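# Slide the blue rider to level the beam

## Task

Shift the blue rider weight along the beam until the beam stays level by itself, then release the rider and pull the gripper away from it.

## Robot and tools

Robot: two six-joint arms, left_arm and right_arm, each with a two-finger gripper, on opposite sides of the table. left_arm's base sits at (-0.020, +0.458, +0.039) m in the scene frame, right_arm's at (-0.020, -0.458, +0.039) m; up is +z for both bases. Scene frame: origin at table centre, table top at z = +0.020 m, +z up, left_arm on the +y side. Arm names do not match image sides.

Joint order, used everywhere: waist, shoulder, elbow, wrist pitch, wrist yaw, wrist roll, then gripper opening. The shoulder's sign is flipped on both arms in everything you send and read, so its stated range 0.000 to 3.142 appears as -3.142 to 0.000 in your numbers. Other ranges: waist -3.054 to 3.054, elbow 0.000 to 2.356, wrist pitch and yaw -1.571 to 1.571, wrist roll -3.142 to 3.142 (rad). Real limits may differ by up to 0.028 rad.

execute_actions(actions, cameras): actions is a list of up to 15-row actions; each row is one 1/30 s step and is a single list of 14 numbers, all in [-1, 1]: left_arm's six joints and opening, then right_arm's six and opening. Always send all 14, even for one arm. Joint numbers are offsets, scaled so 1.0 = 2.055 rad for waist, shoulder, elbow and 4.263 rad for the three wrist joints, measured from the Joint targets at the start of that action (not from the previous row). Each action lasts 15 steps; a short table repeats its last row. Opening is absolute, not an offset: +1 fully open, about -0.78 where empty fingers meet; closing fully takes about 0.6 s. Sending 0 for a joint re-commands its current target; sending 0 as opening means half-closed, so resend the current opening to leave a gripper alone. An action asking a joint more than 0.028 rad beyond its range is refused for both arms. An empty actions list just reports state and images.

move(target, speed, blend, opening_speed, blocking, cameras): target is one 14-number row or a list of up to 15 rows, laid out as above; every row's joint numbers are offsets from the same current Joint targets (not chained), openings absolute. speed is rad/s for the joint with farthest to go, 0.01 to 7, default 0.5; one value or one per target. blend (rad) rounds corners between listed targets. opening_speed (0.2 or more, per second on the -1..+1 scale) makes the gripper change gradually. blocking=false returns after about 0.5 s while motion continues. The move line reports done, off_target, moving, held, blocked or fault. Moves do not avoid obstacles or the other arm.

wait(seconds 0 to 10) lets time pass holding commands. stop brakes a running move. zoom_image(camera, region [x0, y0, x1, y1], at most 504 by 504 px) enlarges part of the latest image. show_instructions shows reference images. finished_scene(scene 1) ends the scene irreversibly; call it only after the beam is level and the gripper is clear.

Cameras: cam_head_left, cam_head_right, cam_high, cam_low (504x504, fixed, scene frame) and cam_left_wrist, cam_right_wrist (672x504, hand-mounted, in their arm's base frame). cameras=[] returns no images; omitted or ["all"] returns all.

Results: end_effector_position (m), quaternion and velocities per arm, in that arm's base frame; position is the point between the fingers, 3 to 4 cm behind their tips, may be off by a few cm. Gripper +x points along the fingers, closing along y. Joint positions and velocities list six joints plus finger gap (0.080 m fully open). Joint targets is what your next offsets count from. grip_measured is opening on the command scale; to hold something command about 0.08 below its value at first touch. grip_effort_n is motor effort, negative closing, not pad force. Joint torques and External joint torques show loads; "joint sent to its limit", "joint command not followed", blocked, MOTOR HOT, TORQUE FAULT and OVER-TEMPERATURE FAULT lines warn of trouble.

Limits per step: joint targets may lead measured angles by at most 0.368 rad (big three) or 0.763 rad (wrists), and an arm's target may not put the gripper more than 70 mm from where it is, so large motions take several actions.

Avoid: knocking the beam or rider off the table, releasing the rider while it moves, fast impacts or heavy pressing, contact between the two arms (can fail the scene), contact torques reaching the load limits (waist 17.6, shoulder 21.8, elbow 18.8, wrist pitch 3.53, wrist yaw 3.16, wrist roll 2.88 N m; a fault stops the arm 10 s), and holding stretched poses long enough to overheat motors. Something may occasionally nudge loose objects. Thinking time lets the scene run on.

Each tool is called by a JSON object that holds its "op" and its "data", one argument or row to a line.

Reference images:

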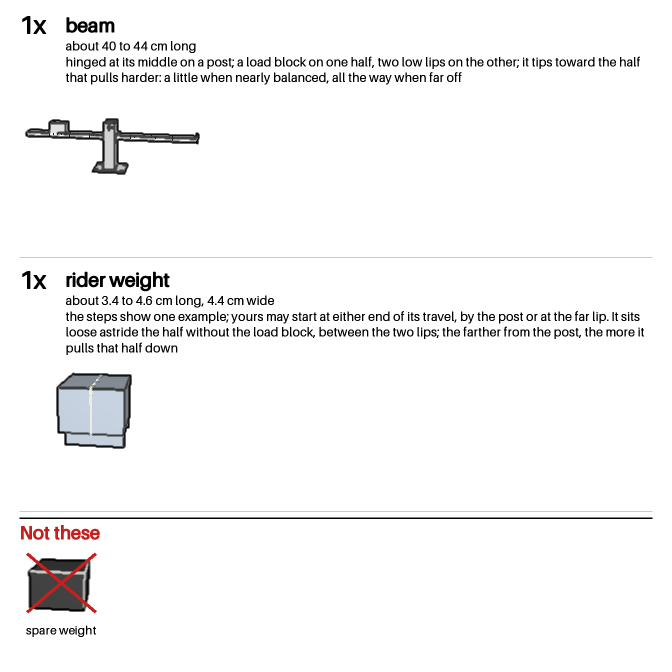

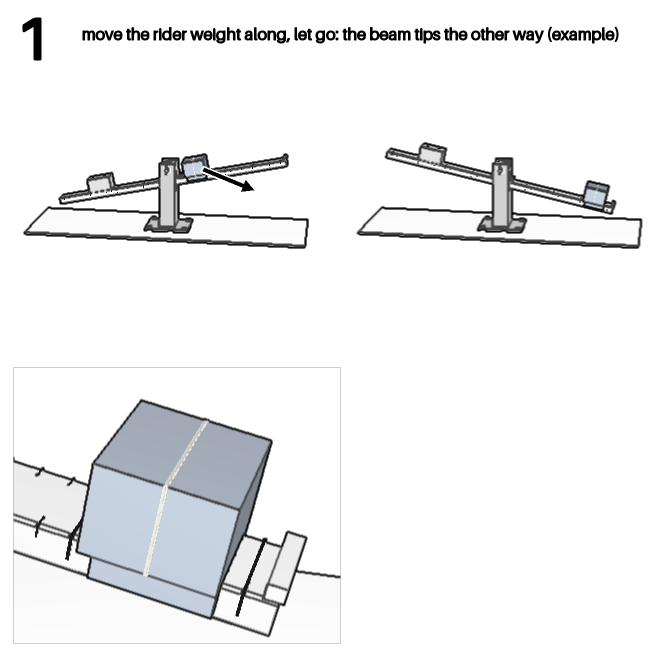

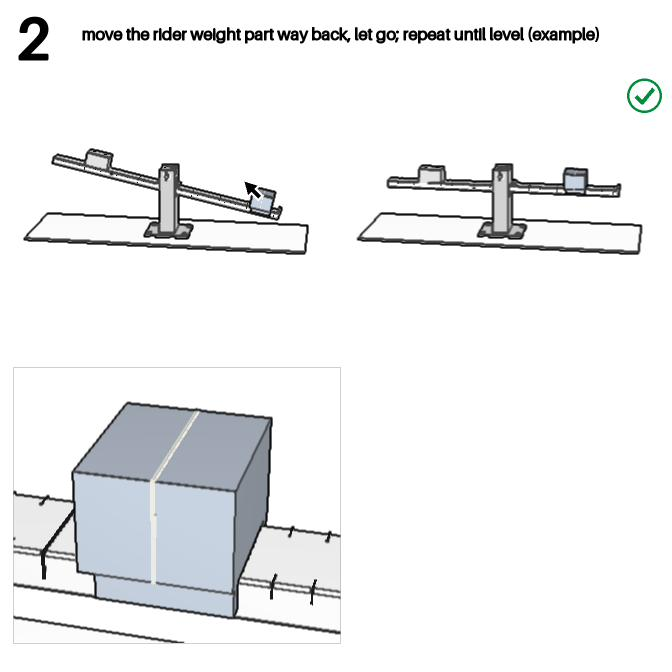

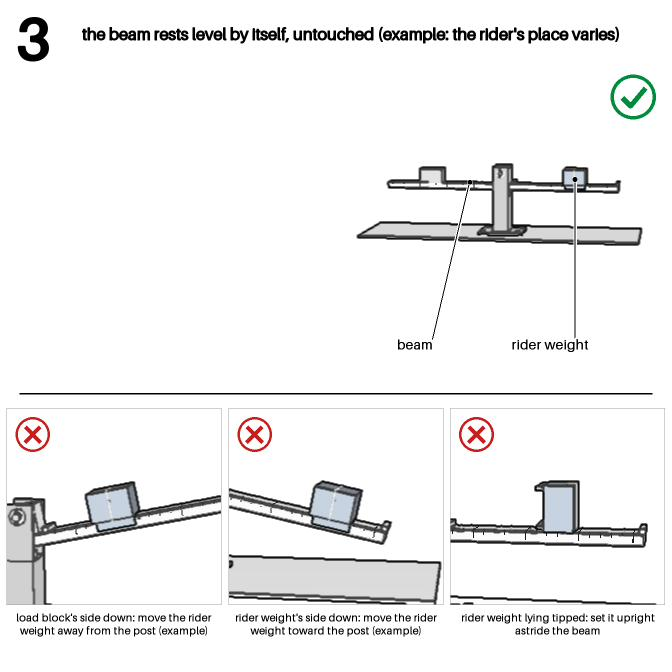

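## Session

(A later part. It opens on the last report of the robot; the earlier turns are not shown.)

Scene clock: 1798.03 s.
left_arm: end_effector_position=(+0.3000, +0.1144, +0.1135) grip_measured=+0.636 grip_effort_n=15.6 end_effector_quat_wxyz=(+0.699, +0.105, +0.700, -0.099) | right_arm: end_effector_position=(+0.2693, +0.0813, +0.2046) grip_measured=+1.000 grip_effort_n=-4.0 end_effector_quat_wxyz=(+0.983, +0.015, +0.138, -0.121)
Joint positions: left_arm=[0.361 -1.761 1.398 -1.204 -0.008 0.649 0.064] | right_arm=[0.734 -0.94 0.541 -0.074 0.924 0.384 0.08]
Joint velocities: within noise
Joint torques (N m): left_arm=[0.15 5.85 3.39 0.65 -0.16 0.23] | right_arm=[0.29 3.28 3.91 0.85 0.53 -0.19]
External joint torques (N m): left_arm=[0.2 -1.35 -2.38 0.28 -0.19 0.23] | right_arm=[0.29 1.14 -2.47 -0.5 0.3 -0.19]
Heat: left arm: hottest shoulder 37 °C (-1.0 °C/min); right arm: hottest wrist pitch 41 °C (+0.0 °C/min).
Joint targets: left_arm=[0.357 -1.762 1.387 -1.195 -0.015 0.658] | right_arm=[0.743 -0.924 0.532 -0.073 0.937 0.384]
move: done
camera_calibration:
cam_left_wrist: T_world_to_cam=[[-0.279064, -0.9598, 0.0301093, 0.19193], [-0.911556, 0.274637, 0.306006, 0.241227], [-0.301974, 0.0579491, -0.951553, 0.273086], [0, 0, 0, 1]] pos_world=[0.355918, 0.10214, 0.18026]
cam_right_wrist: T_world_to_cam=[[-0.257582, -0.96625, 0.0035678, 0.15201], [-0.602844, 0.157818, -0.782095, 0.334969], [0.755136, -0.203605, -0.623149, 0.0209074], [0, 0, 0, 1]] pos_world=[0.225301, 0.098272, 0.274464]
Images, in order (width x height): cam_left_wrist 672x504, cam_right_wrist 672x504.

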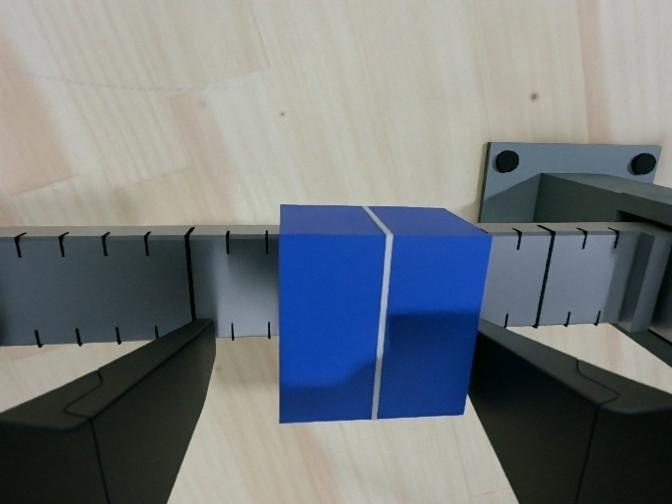

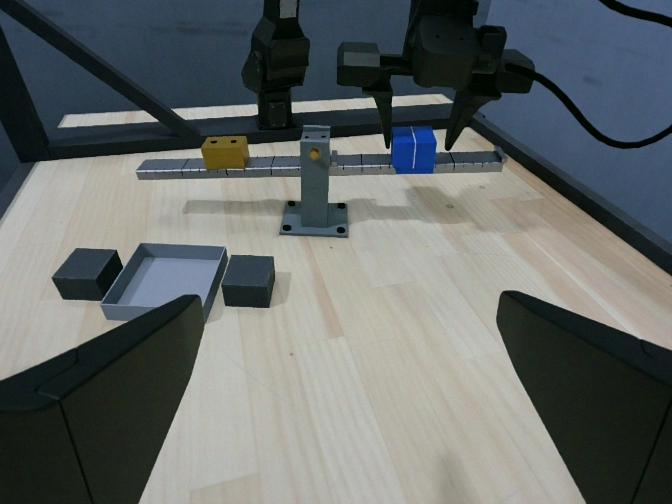

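{"op": "zoom_image", "data": {
  "camera": "cam_right_wrist",
  "region": [130, 145, 200, 195]
}}

{"op": "zoom_image", "data": {
  "camera": "cam_right_wrist",
  "region": [435, 135, 515, 185]
}}

{"op": "zoom_image", "data": {
  "camera": "cam_right_wrist",
  "region": [245, 140, 305, 190]
}}

{"op": "zoom_image", "data": {
  "camera": "cam_right_wrist",
  "region": [325, 140, 395, 190]
}}

Scaled by 7.200.

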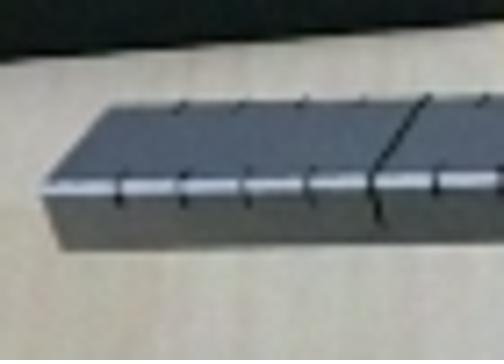

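Scaled by 6.300.

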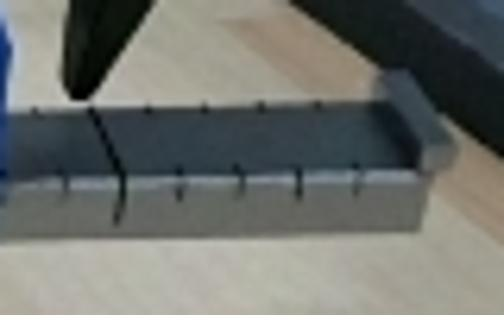

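Scaled by 8.400.

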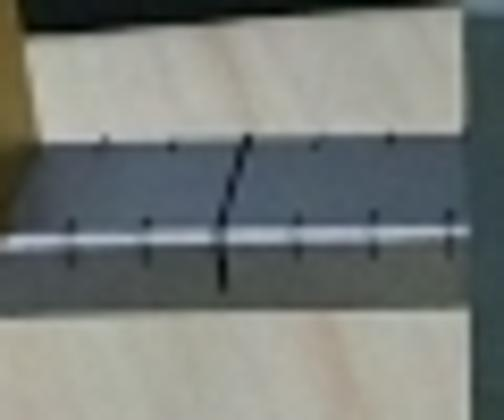

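Scaled by 7.200.

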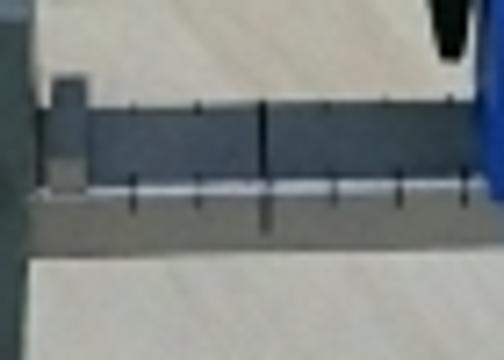

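{"op": "zoom_image", "data": {
  "camera": "cam_right_wrist",
  "region": [276, 218, 306, 242]
}}

{"op": "zoom_image", "data": {
  "camera": "cam_right_wrist",
  "region": [324, 218, 354, 242]
}}

{"op": "zoom_image", "data": {
  "camera": "cam_right_wrist",
  "region": [276, 194, 306, 218]
}}

{"op": "zoom_image", "data": {
  "camera": "cam_right_wrist",
  "region": [324, 194, 354, 218]
}}

Scaled by 16.800.

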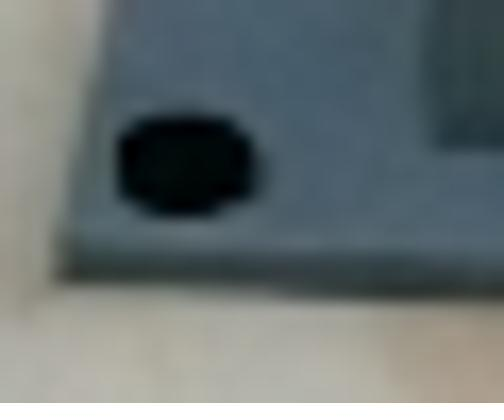

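Scaled by 16.800.

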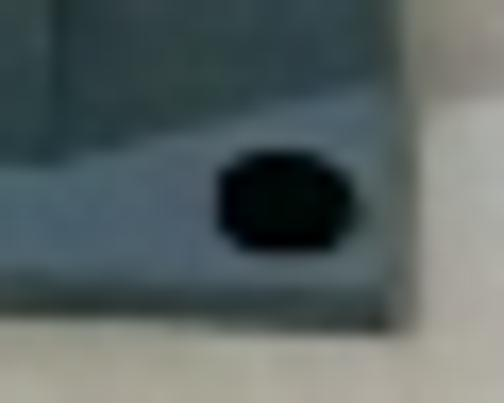

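Scaled by 16.800.

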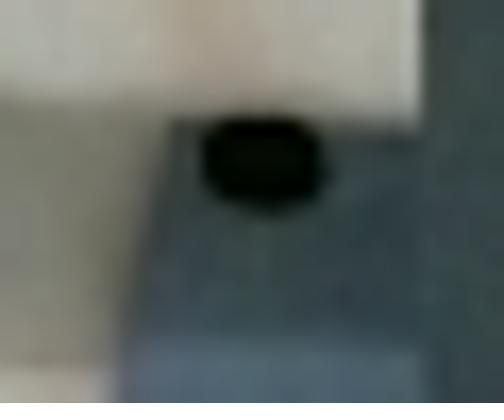

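Scaled by 16.800.

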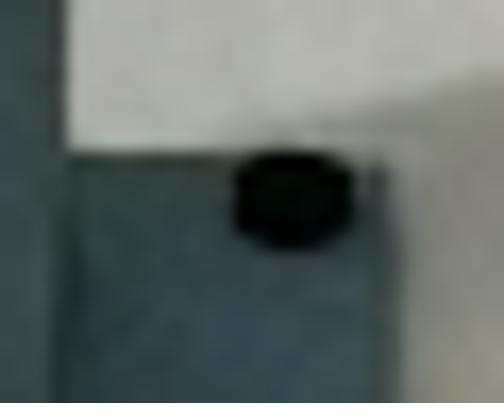

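{"op": "move", "data": {
  "target": [
    [0, 0, 0, 0.004457, 0, 0, 0.64, 0, 0, 0, 0, 0, 0, 1.0],
    [0, 0, 0, 0.004457, 0, 0, 0.50, 0, 0, 0, 0, 0, 0, 1.0]
  ],
  "speed": 0.05,
  "opening_speed": 0.2,
  "cameras": ["cam_right_wrist", "cam_left_wrist"]
}}

{"op": "zoom_image", "data": {
  "camera": "cam_right_wrist",
  "region": [340, 90, 520, 200]
}}

{"op": "zoom_image", "data": {
  "camera": "cam_right_wrist",
  "region": [130, 110, 310, 220]
}}

Scene clock: 2078.87 s.
left_arm: end_effector_position=(+0.3051, +0.1121, +0.1135) grip_measured=+0.504 grip_effort_n=-15.1 end_effector_quat_wxyz=(+0.705, +0.113, +0.693, -0.103) | right_arm: end_effector_position=(+0.2693, +0.0813, +0.2046) grip_measured=+1.000 grip_effort_n=-3.5 end_effector_quat_wxyz=(+0.983, +0.015, +0.138, -0.121)
Joint positions: left_arm=[0.35 -1.761 1.398 -1.186 -0.005 0.657 0.058] | right_arm=[0.734 -0.94 0.541 -0.074 0.924 0.384 0.08]
Joint velocities: within noise
Joint torques (N m): left_arm=[0.13 5.89 3.45 0.7 -0.16 0.22] | right_arm=[0.33 3.35 3.91 0.84 0.53 -0.18]
External joint torques (N m): left_arm=[0.19 -1.35 -2.33 0.32 -0.2 0.22] | right_arm=[0.31 1.18 -2.47 -0.51 0.3 -0.18]
Heat: left arm: hottest shoulder 37 °C (+0.0 °C/min); right arm: hottest wrist pitch 41 °C (+0.0 °C/min).
Joint targets: left_arm=[0.357 -1.762 1.387 -1.176 -0.015 0.658] | right_arm=[0.743 -0.924 0.532 -0.073 0.937 0.384]
move: done
camera_calibration:
cam_left_wrist: T_world_to_cam=[[-0.297176, -0.954581, 0.0214615, 0.197094], [-0.911787, 0.290382, 0.290383, 0.246605], [-0.283426, 0.0667267, -0.95667, 0.268785], [0, 0, 0, 1]] pos_world=[0.359604, 0.0985977, 0.181299]
cam_right_wrist: T_world_to_cam=[[-0.257582, -0.96625, 0.0035678, 0.15201], [-0.602844, 0.157818, -0.782095, 0.334969], [0.755136, -0.203605, -0.623149, 0.0209074], [0, 0, 0, 1]] pos_world=[0.225301, 0.098272, 0.274464]
Images, in order (width x height): cam_left_wrist 672x504, cam_right_wrist 672x504.

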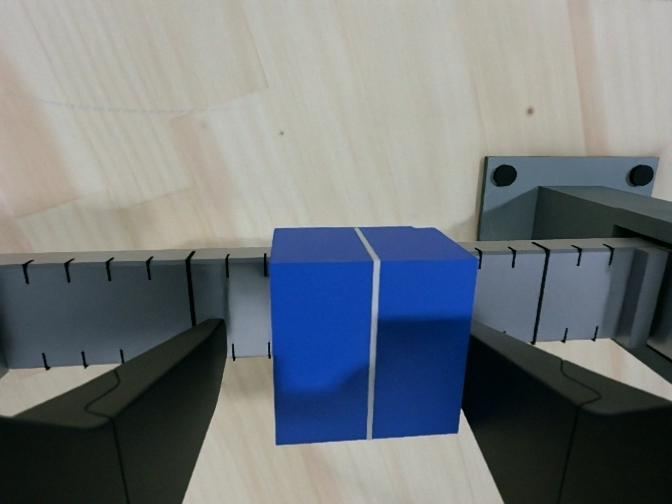

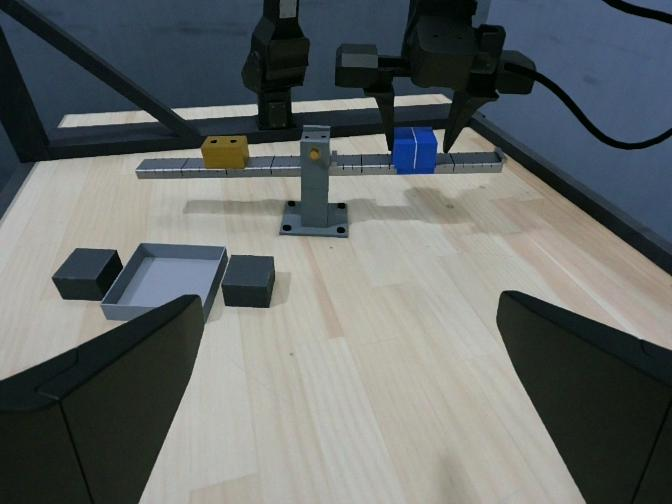

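Scaled by 2.800.

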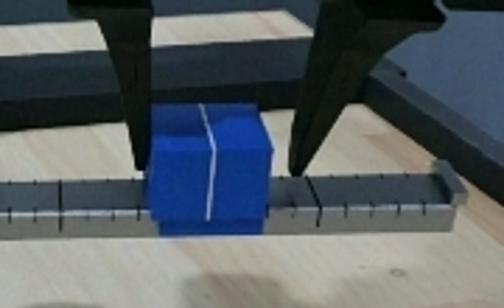

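Scaled by 2.800.

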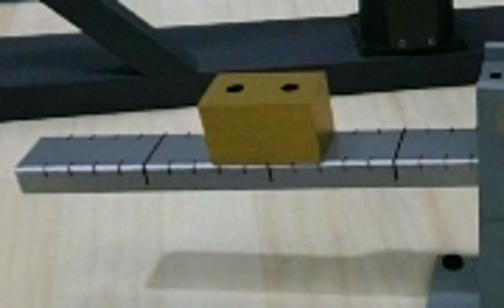

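{"op": "move", "data": {
  "target": [0, 0, 0, 0, 0, 0, 0.44, 0, 0, 0, 0, 0, 0, 1.0],
  "speed": 0.05,
  "opening_speed": 0.2,
  "cameras": ["cam_right_wrist", "cam_left_wrist"]
}}

{"op": "zoom_image", "data": {
  "camera": "cam_right_wrist",
  "region": [340, 90, 520, 200]
}}

Scene clock: 2088.00 s.
left_arm: end_effector_position=(+0.3051, +0.1121, +0.1135) grip_measured=+0.444 grip_effort_n=-15.6 end_effector_quat_wxyz=(+0.705, +0.113, +0.693, -0.103) | right_arm: end_effector_position=(+0.2693, +0.0813, +0.2046) grip_measured=+1.000 grip_effort_n=-4.0 end_effector_quat_wxyz=(+0.983, +0.015, +0.138, -0.121)
Joint positions: left_arm=[0.35 -1.761 1.398 -1.186 -0.005 0.657 0.055] | right_arm=[0.734 -0.94 0.541 -0.074 0.924 0.384 0.08]
Joint velocities: within noise
Joint torques (N m): left_arm=[0.16 5.88 3.42 0.71 -0.16 0.22] | right_arm=[0.15 3.38 3.97 0.86 0.53 -0.17]
External joint torques (N m): left_arm=[0.2 -1.31 -2.31 0.34 -0.19 0.22] | right_arm=[0.15 1.21 -2.43 -0.49 0.3 -0.18]
Heat: left arm: hottest shoulder 37 °C (+0.0 °C/min); right arm: hottest wrist pitch 41 °C (+0.0 °C/min).
Joint targets: left_arm=[0.357 -1.762 1.387 -1.176 -0.015 0.658] | right_arm=[0.743 -0.924 0.532 -0.073 0.937 0.384]
move: done
camera_calibration:
cam_left_wrist: T_world_to_cam=[[-0.297176, -0.954581, 0.0214615, 0.197094], [-0.911787, 0.290382, 0.290383, 0.246605], [-0.283426, 0.0667267, -0.95667, 0.268785], [0, 0, 0, 1]] pos_world=[0.359604, 0.0985977, 0.181299]
cam_right_wrist: T_world_to_cam=[[-0.257582, -0.96625, 0.0035678, 0.15201], [-0.602844, 0.157818, -0.782095, 0.334969], [0.755136, -0.203605, -0.623149, 0.0209074], [0, 0, 0, 1]] pos_world=[0.225301, 0.098272, 0.274464]
Images, in order (width x height): cam_left_wrist 672x504, cam_right_wrist 672x504.

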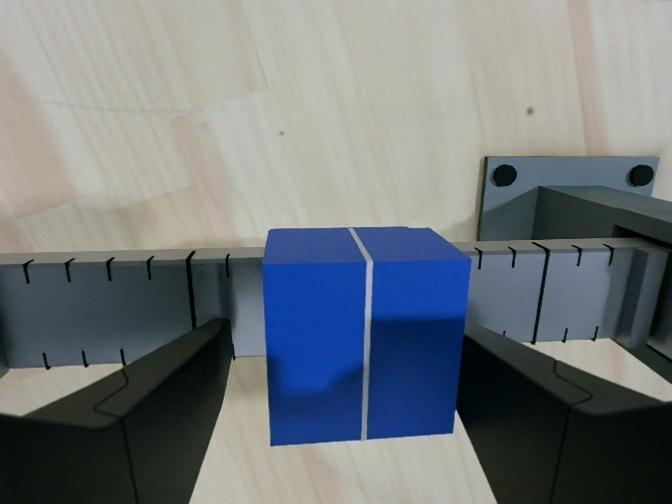

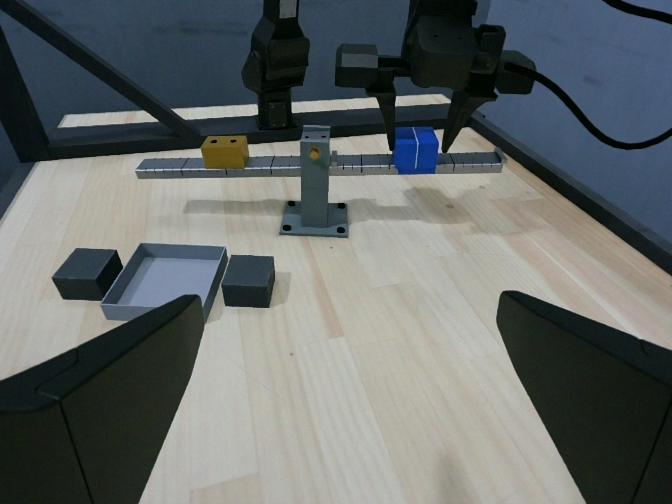

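Scaled by 2.800.

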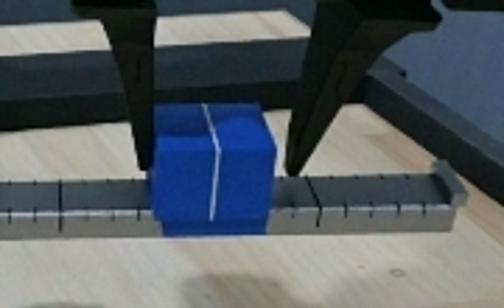

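{"op": "move", "data": {
  "target": [0, 0, 0, 0, 0, 0, 0.40, 0, 0, 0, 0, 0, 0, 1.0],
  "speed": 0.05,
  "opening_speed": 0.2,
  "cameras": ["cam_right_wrist"]
}}

{"op": "zoom_image", "data": {
  "camera": "cam_right_wrist",
  "region": [340, 90, 520, 200]
}}

Scene clock: 2093.73 s.
left_arm: end_effector_position=(+0.3051, +0.1121, +0.1135) grip_measured=+0.404 grip_effort_n=-15.6 end_effector_quat_wxyz=(+0.705, +0.113, +0.693, -0.103) | right_arm: end_effector_position=(+0.2693, +0.0813, +0.2046) grip_measured=+1.000 grip_effort_n=-3.5 end_effector_quat_wxyz=(+0.983, +0.015, +0.138, -0.121)
Joint positions: left_arm=[0.35 -1.761 1.398 -1.186 -0.005 0.657 0.053] | right_arm=[0.734 -0.94 0.541 -0.074 0.924 0.384 0.08]
Joint velocities: within noise
Joint torques (N m): left_arm=[0.15 5.87 3.43 0.7 -0.15 0.22] | right_arm=[0.28 3.33 3.99 0.85 0.54 -0.2]
External joint torques (N m): left_arm=[0.13 -1.35 -2.27 0.36 -0.18 0.22] | right_arm=[0.24 1.17 -2.46 -0.52 0.32 -0.2]
Heat: left arm: hottest shoulder 37 °C (+0.0 °C/min); right arm: hottest wrist pitch 41 °C (+0.0 °C/min).
Joint targets: left_arm=[0.357 -1.762 1.387 -1.176 -0.015 0.658] | right_arm=[0.743 -0.924 0.532 -0.073 0.937 0.384]
move: done
camera_calibration:
cam_right_wrist: T_world_to_cam=[[-0.257582, -0.96625, 0.0035678, 0.15201], [-0.602844, 0.157818, -0.782095, 0.334969], [0.755136, -0.203605, -0.623149, 0.0209074], [0, 0, 0, 1]] pos_world=[0.225301, 0.098272, 0.274464]
Images, in order (width x height): cam_right_wrist 672x504.

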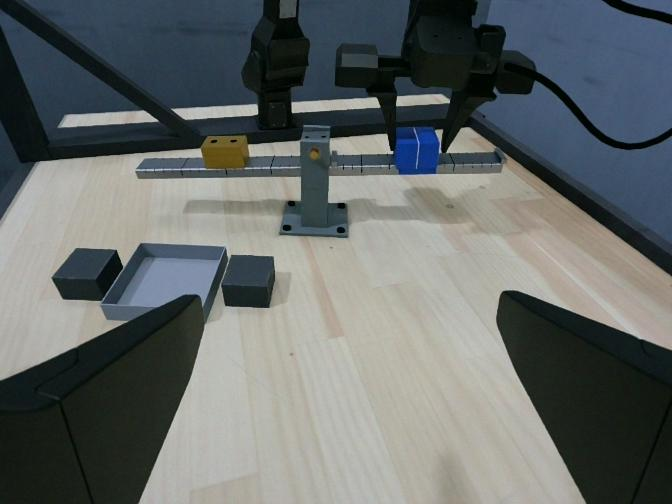

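Scaled by 2.800.

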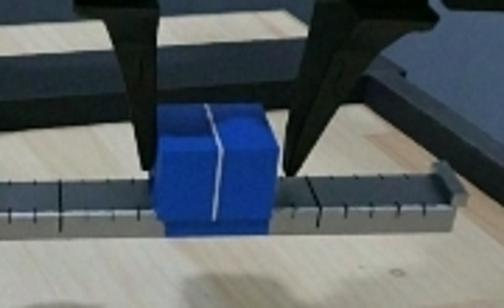

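{"op": "move", "data": {
  "target": [0, 0, 0, 0, 0, 0, 0.62, 0, 0, 0, 0, 0, 0, 1.0],
  "speed": 0.05,
  "opening_speed": 0.2,
  "cameras": ["cam_right_wrist", "cam_left_wrist"]
}}

{"op": "zoom_image", "data": {
  "camera": "cam_right_wrist",
  "region": [130, 145, 200, 195]
}}

{"op": "zoom_image", "data": {
  "camera": "cam_right_wrist",
  "region": [435, 135, 515, 185]
}}

{"op": "zoom_image", "data": {
  "camera": "cam_right_wrist",
  "region": [355, 125, 455, 185]
}}

Scene clock: 2102.00 s.
left_arm: end_effector_position=(+0.3036, +0.1160, +0.1135) grip_measured=+0.616 grip_effort_n=15.6 end_effector_quat_wxyz=(+0.704, +0.111, +0.694, -0.098) | right_arm: end_effector_position=(+0.2693, +0.0813, +0.2046) grip_measured=+1.000 grip_effort_n=-3.5 end_effector_quat_wxyz=(+0.983, +0.015, +0.138, -0.121)
Joint positions: left_arm=[0.361 -1.761 1.398 -1.186 -0.01 0.657 0.063] | right_arm=[0.734 -0.94 0.541 -0.074 0.924 0.384 0.08]
Joint velocities: within noise
Joint torques (N m): left_arm=[0.12 5.89 3.42 0.69 -0.17 0.22] | right_arm=[0.29 3.24 4.01 0.84 0.53 -0.21]
External joint torques (N m): left_arm=[0.15 -1.33 -2.3 0.33 -0.2 0.22] | right_arm=[0.28 1.1 -2.37 -0.51 0.31 -0.21]
Heat: left arm: hottest shoulder 37 °C (+0.0 °C/min); right arm: hottest wrist pitch 41 °C (+0.0 °C/min).
Joint targets: left_arm=[0.357 -1.762 1.387 -1.176 -0.015 0.658] | right_arm=[0.743 -0.924 0.532 -0.073 0.937 0.384]
move: done
camera_calibration:
cam_left_wrist: T_world_to_cam=[[-0.286828, -0.957818, 0.0177351, 0.198042], [-0.914402, 0.279254, 0.293062, 0.245825], [-0.285653, 0.0678416, -0.955929, 0.268585], [0, 0, 0, 1]] pos_world=[0.358309, 0.10282, 0.181193]
cam_right_wrist: T_world_to_cam=[[-0.257582, -0.96625, 0.0035678, 0.15201], [-0.602844, 0.157818, -0.782095, 0.334969], [0.755136, -0.203605, -0.623149, 0.0209074], [0, 0, 0, 1]] pos_world=[0.225301, 0.098272, 0.274464]
Images, in order (width x height): cam_left_wrist 672x504, cam_right_wrist 672x504.

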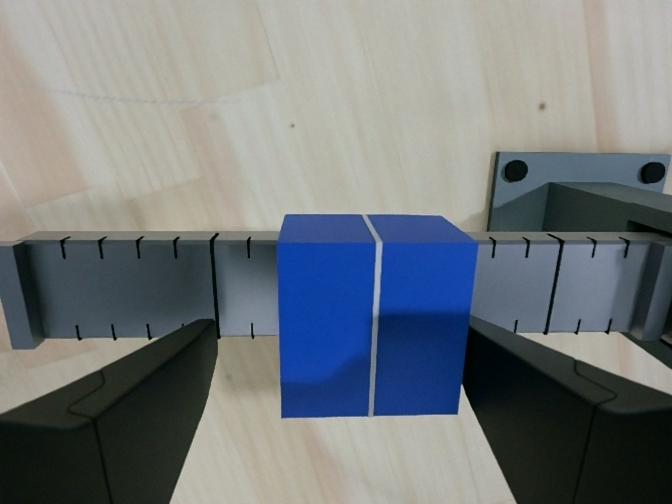

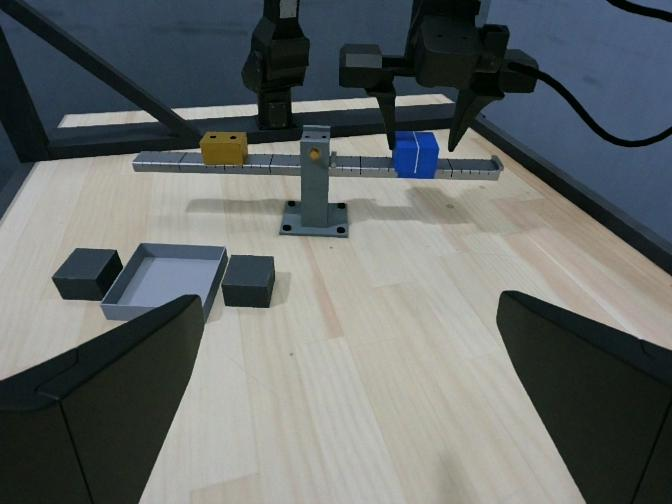

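Scaled by 7.200.

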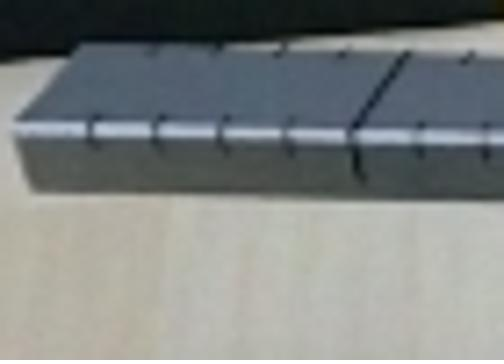

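Scaled by 6.300.

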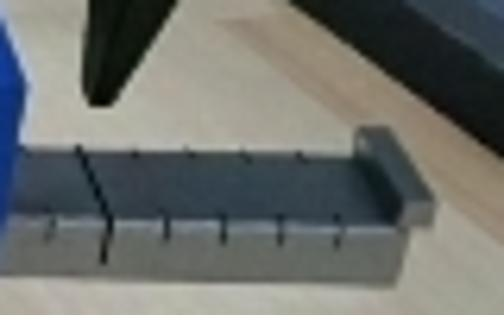

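Scaled by 5.040.

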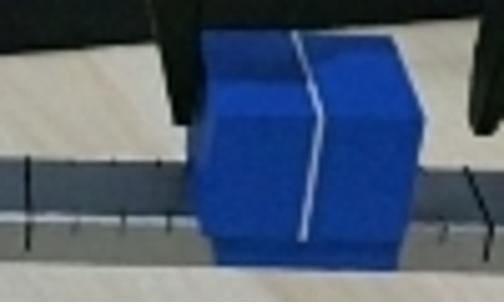

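{"op": "move", "data": {
  "target": [0, 0, 0, 0, 0, 0, 0.37, 0, 0, 0, 0, 0, 0, 1.0],
  "speed": 0.05,
  "opening_speed": 0.2,
  "cameras": ["cam_right_wrist"]
}}

{"op": "zoom_image", "data": {
  "camera": "cam_right_wrist",
  "region": [355, 125, 455, 185]
}}

Scene clock: 2145.03 s.
left_arm: end_effector_position=(+0.3051, +0.1121, +0.1135) grip_measured=+0.374 grip_effort_n=-15.6 end_effector_quat_wxyz=(+0.705, +0.113, +0.693, -0.103) | right_arm: end_effector_position=(+0.2693, +0.0813, +0.2046) grip_measured=+1.000 grip_effort_n=-4.0 end_effector_quat_wxyz=(+0.983, +0.015, +0.138, -0.121)
Joint positions: left_arm=[0.35 -1.761 1.398 -1.186 -0.005 0.657 0.052] | right_arm=[0.734 -0.94 0.541 -0.074 0.924 0.384 0.08]
Joint velocities: within noise
Joint torques (N m): left_arm=[0.11 5.89 3.4 0.68 -0.16 0.22] | right_arm=[0.28 3.36 3.96 0.83 0.5 -0.17]
External joint torques (N m): left_arm=[0.11 -1.4 -2.39 0.31 -0.19 0.22] | right_arm=[0.28 1.23 -2.39 -0.51 0.27 -0.17]
Heat: left arm: hottest shoulder 37 °C (+0.0 °C/min); right arm: hottest wrist pitch 41 °C (+0.0 °C/min).
Joint targets: left_arm=[0.357 -1.762 1.387 -1.176 -0.015 0.658] | right_arm=[0.743 -0.924 0.532 -0.073 0.937 0.384]
move: done
camera_calibration:
cam_right_wrist: T_world_to_cam=[[-0.257582, -0.96625, 0.0035678, 0.15201], [-0.602844, 0.157818, -0.782095, 0.334969], [0.755136, -0.203605, -0.623149, 0.0209074], [0, 0, 0, 1]] pos_world=[0.225301, 0.098272, 0.274464]
Images, in order (width x height): cam_right_wrist 672x504.

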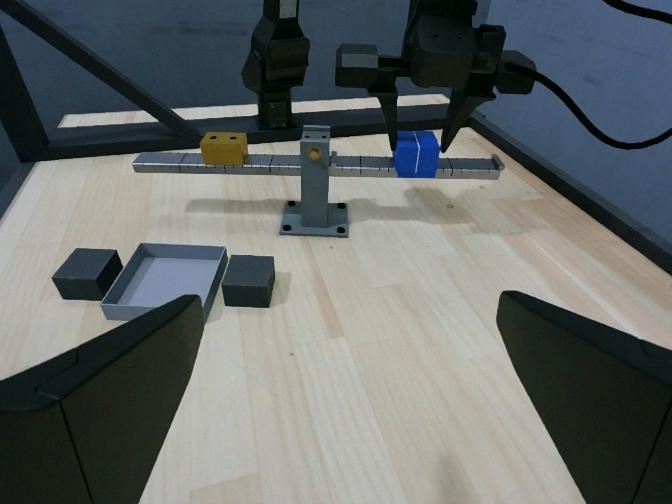

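Scaled by 5.040.

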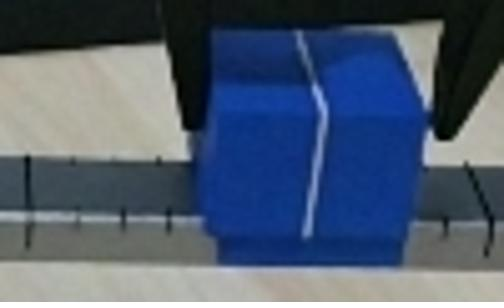

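{"op": "move", "data": {
  "target": [0, 0, 0, 0, 0, 0, 0.62, 0, 0, 0, 0, 0, 0, 1.0],
  "speed": 0.05,
  "opening_speed": 0.2,
  "cameras": ["cam_right_wrist", "cam_left_wrist"]
}}

{"op": "zoom_image", "data": {
  "camera": "cam_right_wrist",
  "region": [130, 145, 200, 195]
}}

{"op": "zoom_image", "data": {
  "camera": "cam_right_wrist",
  "region": [435, 135, 515, 185]
}}

{"op": "zoom_image", "data": {
  "camera": "cam_right_wrist",
  "region": [355, 125, 455, 185]
}}

Scene clock: 2153.00 s.
left_arm: end_effector_position=(+0.3036, +0.1160, +0.1135) grip_measured=+0.616 grip_effort_n=15.6 end_effector_quat_wxyz=(+0.704, +0.111, +0.694, -0.098) | right_arm: end_effector_position=(+0.2693, +0.0813, +0.2046) grip_measured=+1.000 grip_effort_n=-3.5 end_effector_quat_wxyz=(+0.983, +0.015, +0.138, -0.121)
Joint positions: left_arm=[0.361 -1.761 1.398 -1.186 -0.01 0.657 0.063] | right_arm=[0.734 -0.94 0.541 -0.074 0.924 0.384 0.08]
Joint velocities: within noise
Joint torques (N m): left_arm=[0.11 5.89 3.44 0.68 -0.16 0.23] | right_arm=[0.19 3.39 3.9 0.83 0.52 -0.18]
External joint torques (N m): left_arm=[0.1 -1.28 -2.28 0.31 -0.18 0.23] | right_arm=[0.17 1.25 -2.44 -0.51 0.3 -0.19]
Heat: left arm: hottest shoulder 37 °C (+0.0 °C/min); right arm: hottest wrist pitch 41 °C (+0.0 °C/min).
Joint targets: left_arm=[0.357 -1.762 1.387 -1.176 -0.015 0.658] | right_arm=[0.743 -0.924 0.532 -0.073 0.937 0.384]
move: done
camera_calibration:
cam_left_wrist: T_world_to_cam=[[-0.286828, -0.957818, 0.0177351, 0.198042], [-0.914402, 0.279254, 0.293062, 0.245825], [-0.285653, 0.0678416, -0.955929, 0.268585], [0, 0, 0, 1]] pos_world=[0.358309, 0.10282, 0.181193]
cam_right_wrist: T_world_to_cam=[[-0.257582, -0.96625, 0.0035678, 0.15201], [-0.602844, 0.157818, -0.782095, 0.334969], [0.755136, -0.203605, -0.623149, 0.0209074], [0, 0, 0, 1]] pos_world=[0.225301, 0.098272, 0.274464]
Images, in order (width x height): cam_left_wrist 672x504, cam_right_wrist 672x504.

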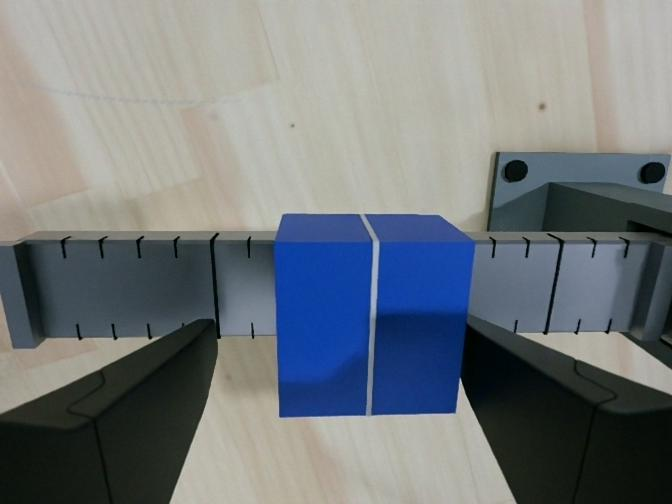

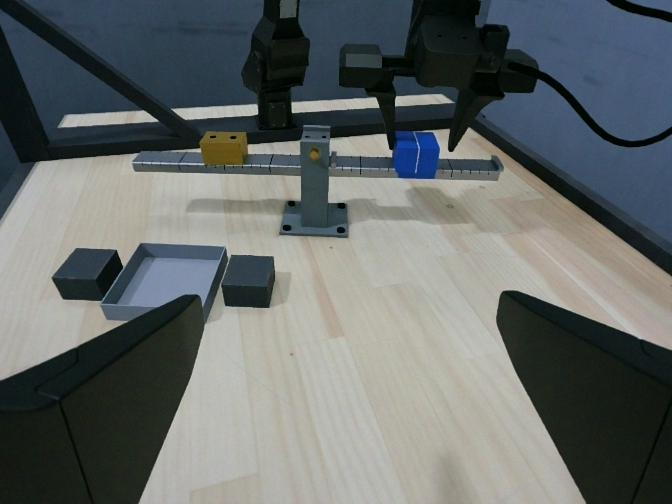

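Scaled by 7.200.

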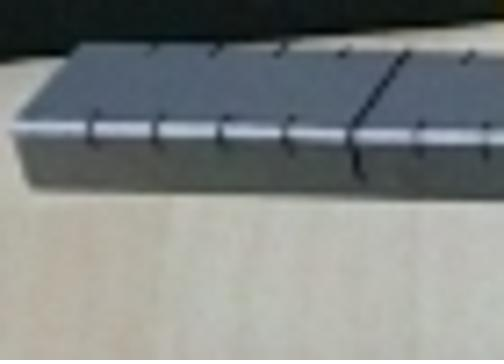

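Scaled by 6.300.

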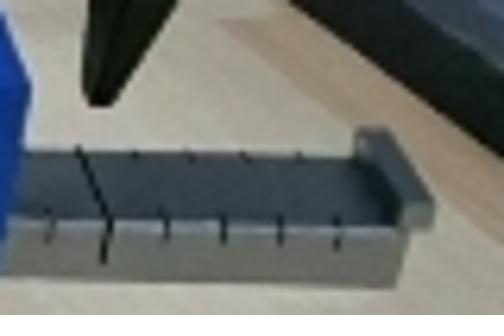

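Scaled by 5.040.

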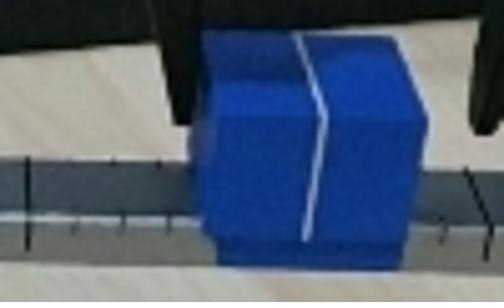

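{"op": "move", "data": {
  "target": [
    [0, 0, 0, 0, 0, 0, 0.33, 0, 0, 0, 0, 0, 0, 1.0],
    [0, 0, 0, 0, 0, 0, 0.62, 0, 0, 0, 0, 0, 0, 1.0]
  ],
  "speed": 0.05,
  "opening_speed": 0.2,
  "cameras": ["cam_right_wrist", "cam_left_wrist"]
}}

{"op": "zoom_image", "data": {
  "camera": "cam_right_wrist",
  "region": [130, 145, 200, 195]
}}

{"op": "zoom_image", "data": {
  "camera": "cam_right_wrist",
  "region": [435, 135, 515, 185]
}}

{"op": "zoom_image", "data": {
  "camera": "cam_right_wrist",
  "region": [355, 125, 455, 185]
}}

Scene clock: 2177.50 s.
left_arm: end_effector_position=(+0.3034, +0.1165, +0.1135) grip_measured=+0.616 grip_effort_n=15.6 end_effector_quat_wxyz=(+0.704, +0.111, +0.694, -0.097) | right_arm: end_effector_position=(+0.2693, +0.0813, +0.2046) grip_measured=+1.000 grip_effort_n=-3.0 end_effector_quat_wxyz=(+0.983, +0.015, +0.138, -0.121)
Joint positions: left_arm=[0.362 -1.761 1.398 -1.186 -0.01 0.657 0.063] | right_arm=[0.734 -0.94 0.541 -0.074 0.924 0.384 0.08]
Joint velocities: within noise
Joint torques (N m): left_arm=[0.08 5.89 3.42 0.69 -0.17 0.21] | right_arm=[0.32 3.44 4.07 0.84 0.53 -0.17]
External joint torques (N m): left_arm=[0.1 -1.3 -2.29 0.33 -0.19 0.21] | right_arm=[0.32 1.27 -2.33 -0.52 0.31 -0.17]
Heat: left arm: hottest shoulder 37 °C (+0.0 °C/min); right arm: hottest wrist pitch 41 °C (+0.0 °C/min).
Joint targets: left_arm=[0.357 -1.762 1.387 -1.176 -0.015 0.658] | right_arm=[0.743 -0.924 0.532 -0.073 0.937 0.384]
move: done
camera_calibration:
cam_left_wrist: T_world_to_cam=[[-0.285352, -0.958258, 0.0177931, 0.198002], [-0.914831, 0.277862, 0.293048, 0.245893], [-0.285759, 0.067344, -0.955932, 0.268612], [0, 0, 0, 1]] pos_world=[0.358209, 0.103323, 0.181193]
cam_right_wrist: T_world_to_cam=[[-0.257582, -0.96625, 0.0035678, 0.15201], [-0.602844, 0.157818, -0.782095, 0.334969], [0.755136, -0.203605, -0.623149, 0.0209074], [0, 0, 0, 1]] pos_world=[0.225301, 0.098272, 0.274464]
Images, in order (width x height): cam_left_wrist 672x504, cam_right_wrist 672x504.

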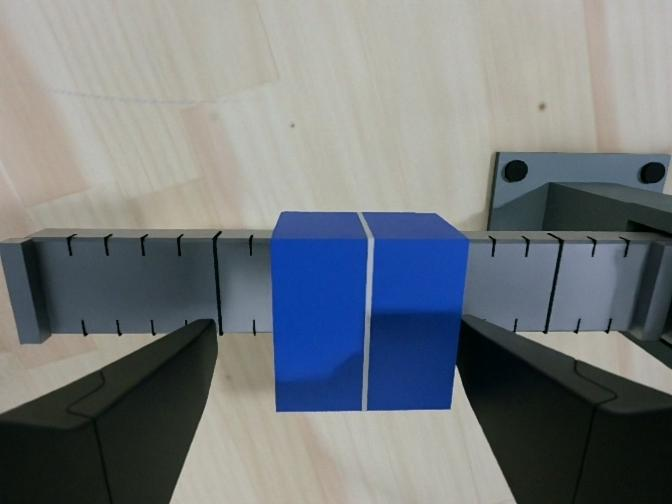

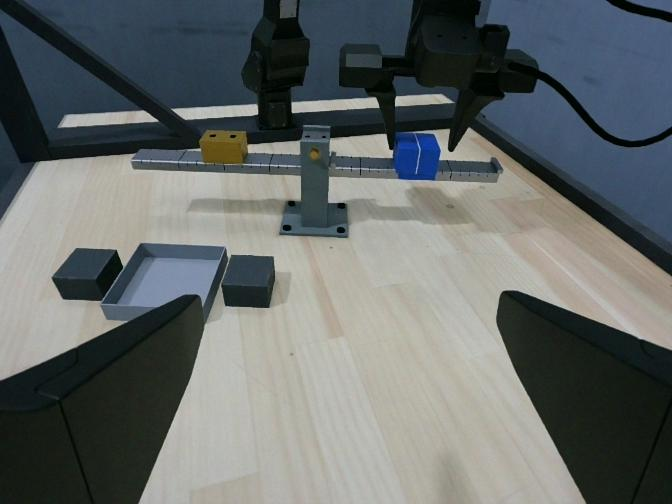

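Scaled by 7.200.

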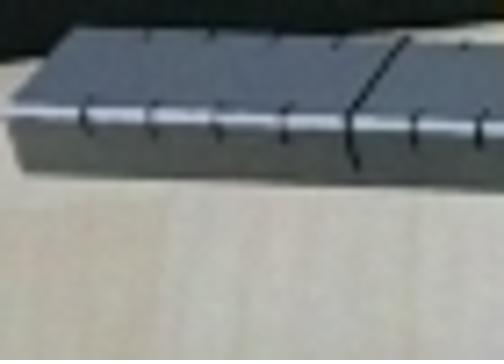

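Scaled by 6.300.

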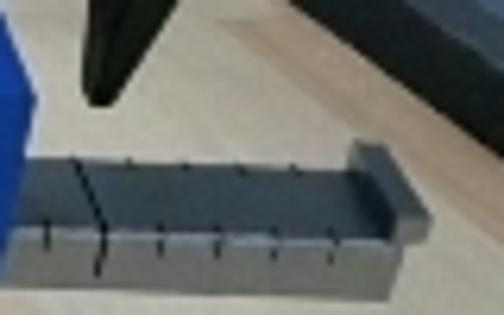

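Scaled by 5.040.

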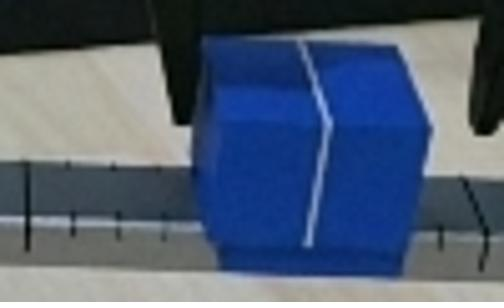

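{"op": "zoom_image", "data": {
  "camera": "cam_right_wrist",
  "region": [245, 140, 305, 190]
}}

{"op": "zoom_image", "data": {
  "camera": "cam_right_wrist",
  "region": [325, 140, 395, 190]
}}

{"op": "zoom_image", "data": {
  "camera": "cam_right_wrist",
  "region": [190, 140, 250, 190]
}}

Scaled by 8.400.

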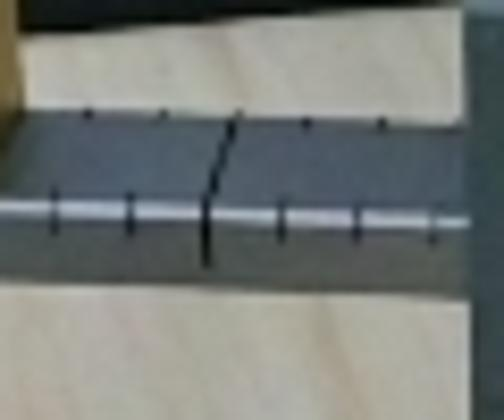

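Scaled by 7.200.

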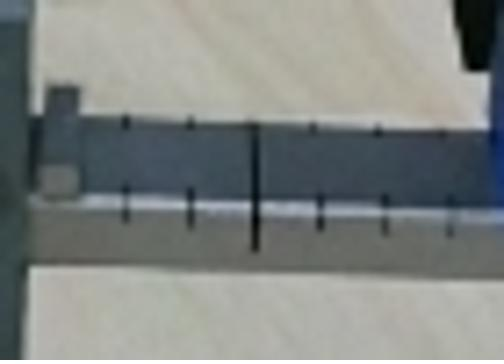

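Scaled by 8.400.

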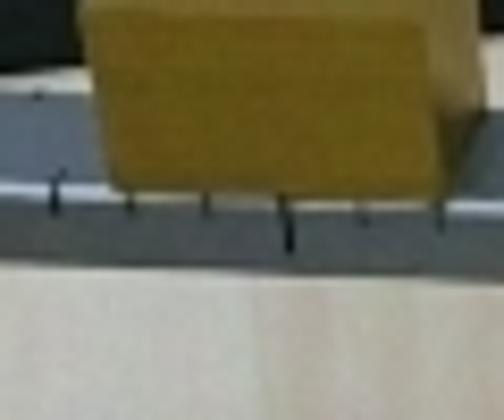

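{"op": "move", "data": {
  "target": [0, 0, 0, 0, 0, 0, 0.98, 0, 0, 0, 0, 0, 0, 1.0],
  "speed": 0.05,
  "opening_speed": 0.25,
  "cameras": ["cam_right_wrist", "cam_left_wrist"]
}}

{"op": "zoom_image", "data": {
  "camera": "cam_right_wrist",
  "region": [130, 145, 200, 195]
}}

{"op": "zoom_image", "data": {
  "camera": "cam_right_wrist",
  "region": [435, 135, 515, 185]
}}

{"op": "zoom_image", "data": {
  "camera": "cam_right_wrist",
  "region": [355, 125, 455, 185]
}}

Scene clock: 2293.30 s.
left_arm: end_effector_position=(+0.3034, +0.1165, +0.1135) grip_measured=+0.976 grip_effort_n=15.6 end_effector_quat_wxyz=(+0.704, +0.111, +0.694, -0.097) | right_arm: end_effector_position=(+0.2693, +0.0813, +0.2046) grip_measured=+1.000 grip_effort_n=-4.0 end_effector_quat_wxyz=(+0.983, +0.015, +0.138, -0.121)
Joint positions: left_arm=[0.362 -1.761 1.398 -1.186 -0.01 0.657 0.079] | right_arm=[0.734 -0.94 0.541 -0.074 0.924 0.384 0.08]
Joint velocities: within noise
Joint torques (N m): left_arm=[0.08 5.86 3.41 0.68 -0.17 0.22] | right_arm=[0.32 3.31 3.97 0.85 0.53 -0.18]
External joint torques (N m): left_arm=[0.14 -1.33 -2.37 0.28 -0.19 0.22] | right_arm=[0.29 1.23 -2.34 -0.48 0.31 -0.18]
Heat: left arm: hottest shoulder 37 °C (+0.0 °C/min); right arm: hottest wrist pitch 41 °C (+0.0 °C/min).
Joint targets: left_arm=[0.357 -1.762 1.387 -1.176 -0.015 0.658] | right_arm=[0.743 -0.924 0.532 -0.073 0.937 0.384]
move: done
camera_calibration:
cam_left_wrist: T_world_to_cam=[[-0.285352, -0.958258, 0.0177931, 0.198002], [-0.914831, 0.277862, 0.293048, 0.245893], [-0.285759, 0.067344, -0.955932, 0.268612], [0, 0, 0, 1]] pos_world=[0.358209, 0.103323, 0.181193]
cam_right_wrist: T_world_to_cam=[[-0.257582, -0.96625, 0.0035678, 0.15201], [-0.602844, 0.157818, -0.782095, 0.334969], [0.755136, -0.203605, -0.623149, 0.0209074], [0, 0, 0, 1]] pos_world=[0.225301, 0.098272, 0.274464]
Images, in order (width x height): cam_left_wrist 672x504, cam_right_wrist 672x504.

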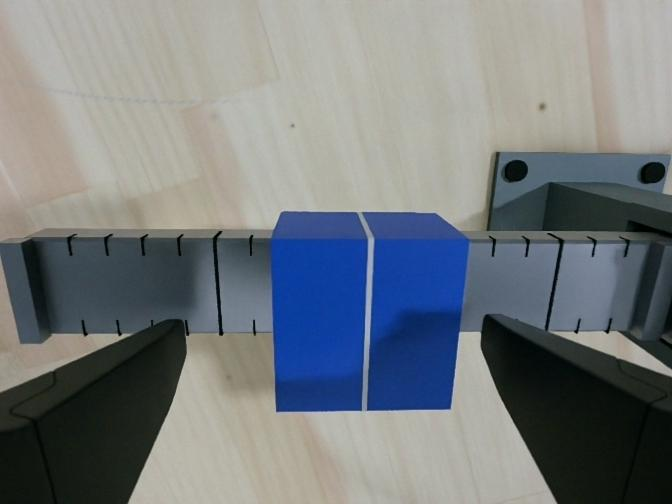

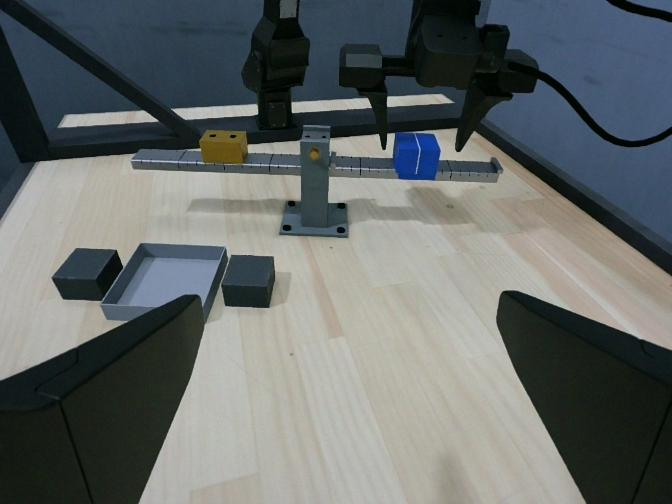

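Scaled by 7.200.

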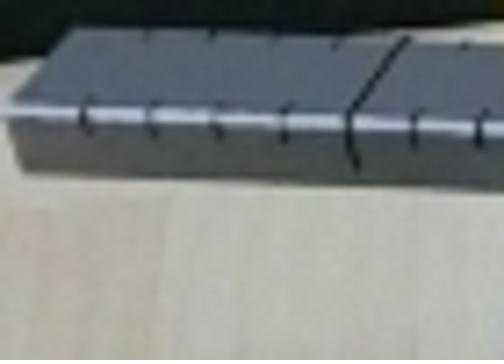

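Scaled by 6.300.

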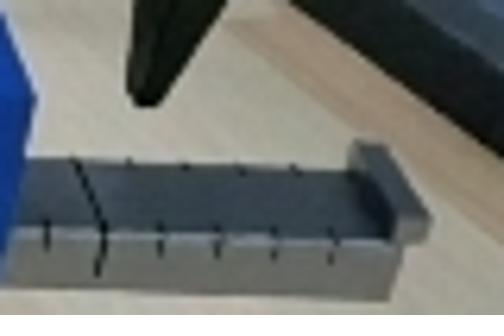

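Scaled by 5.040.

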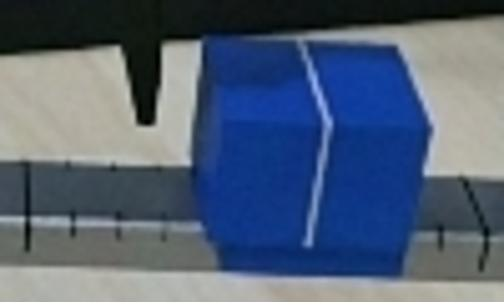

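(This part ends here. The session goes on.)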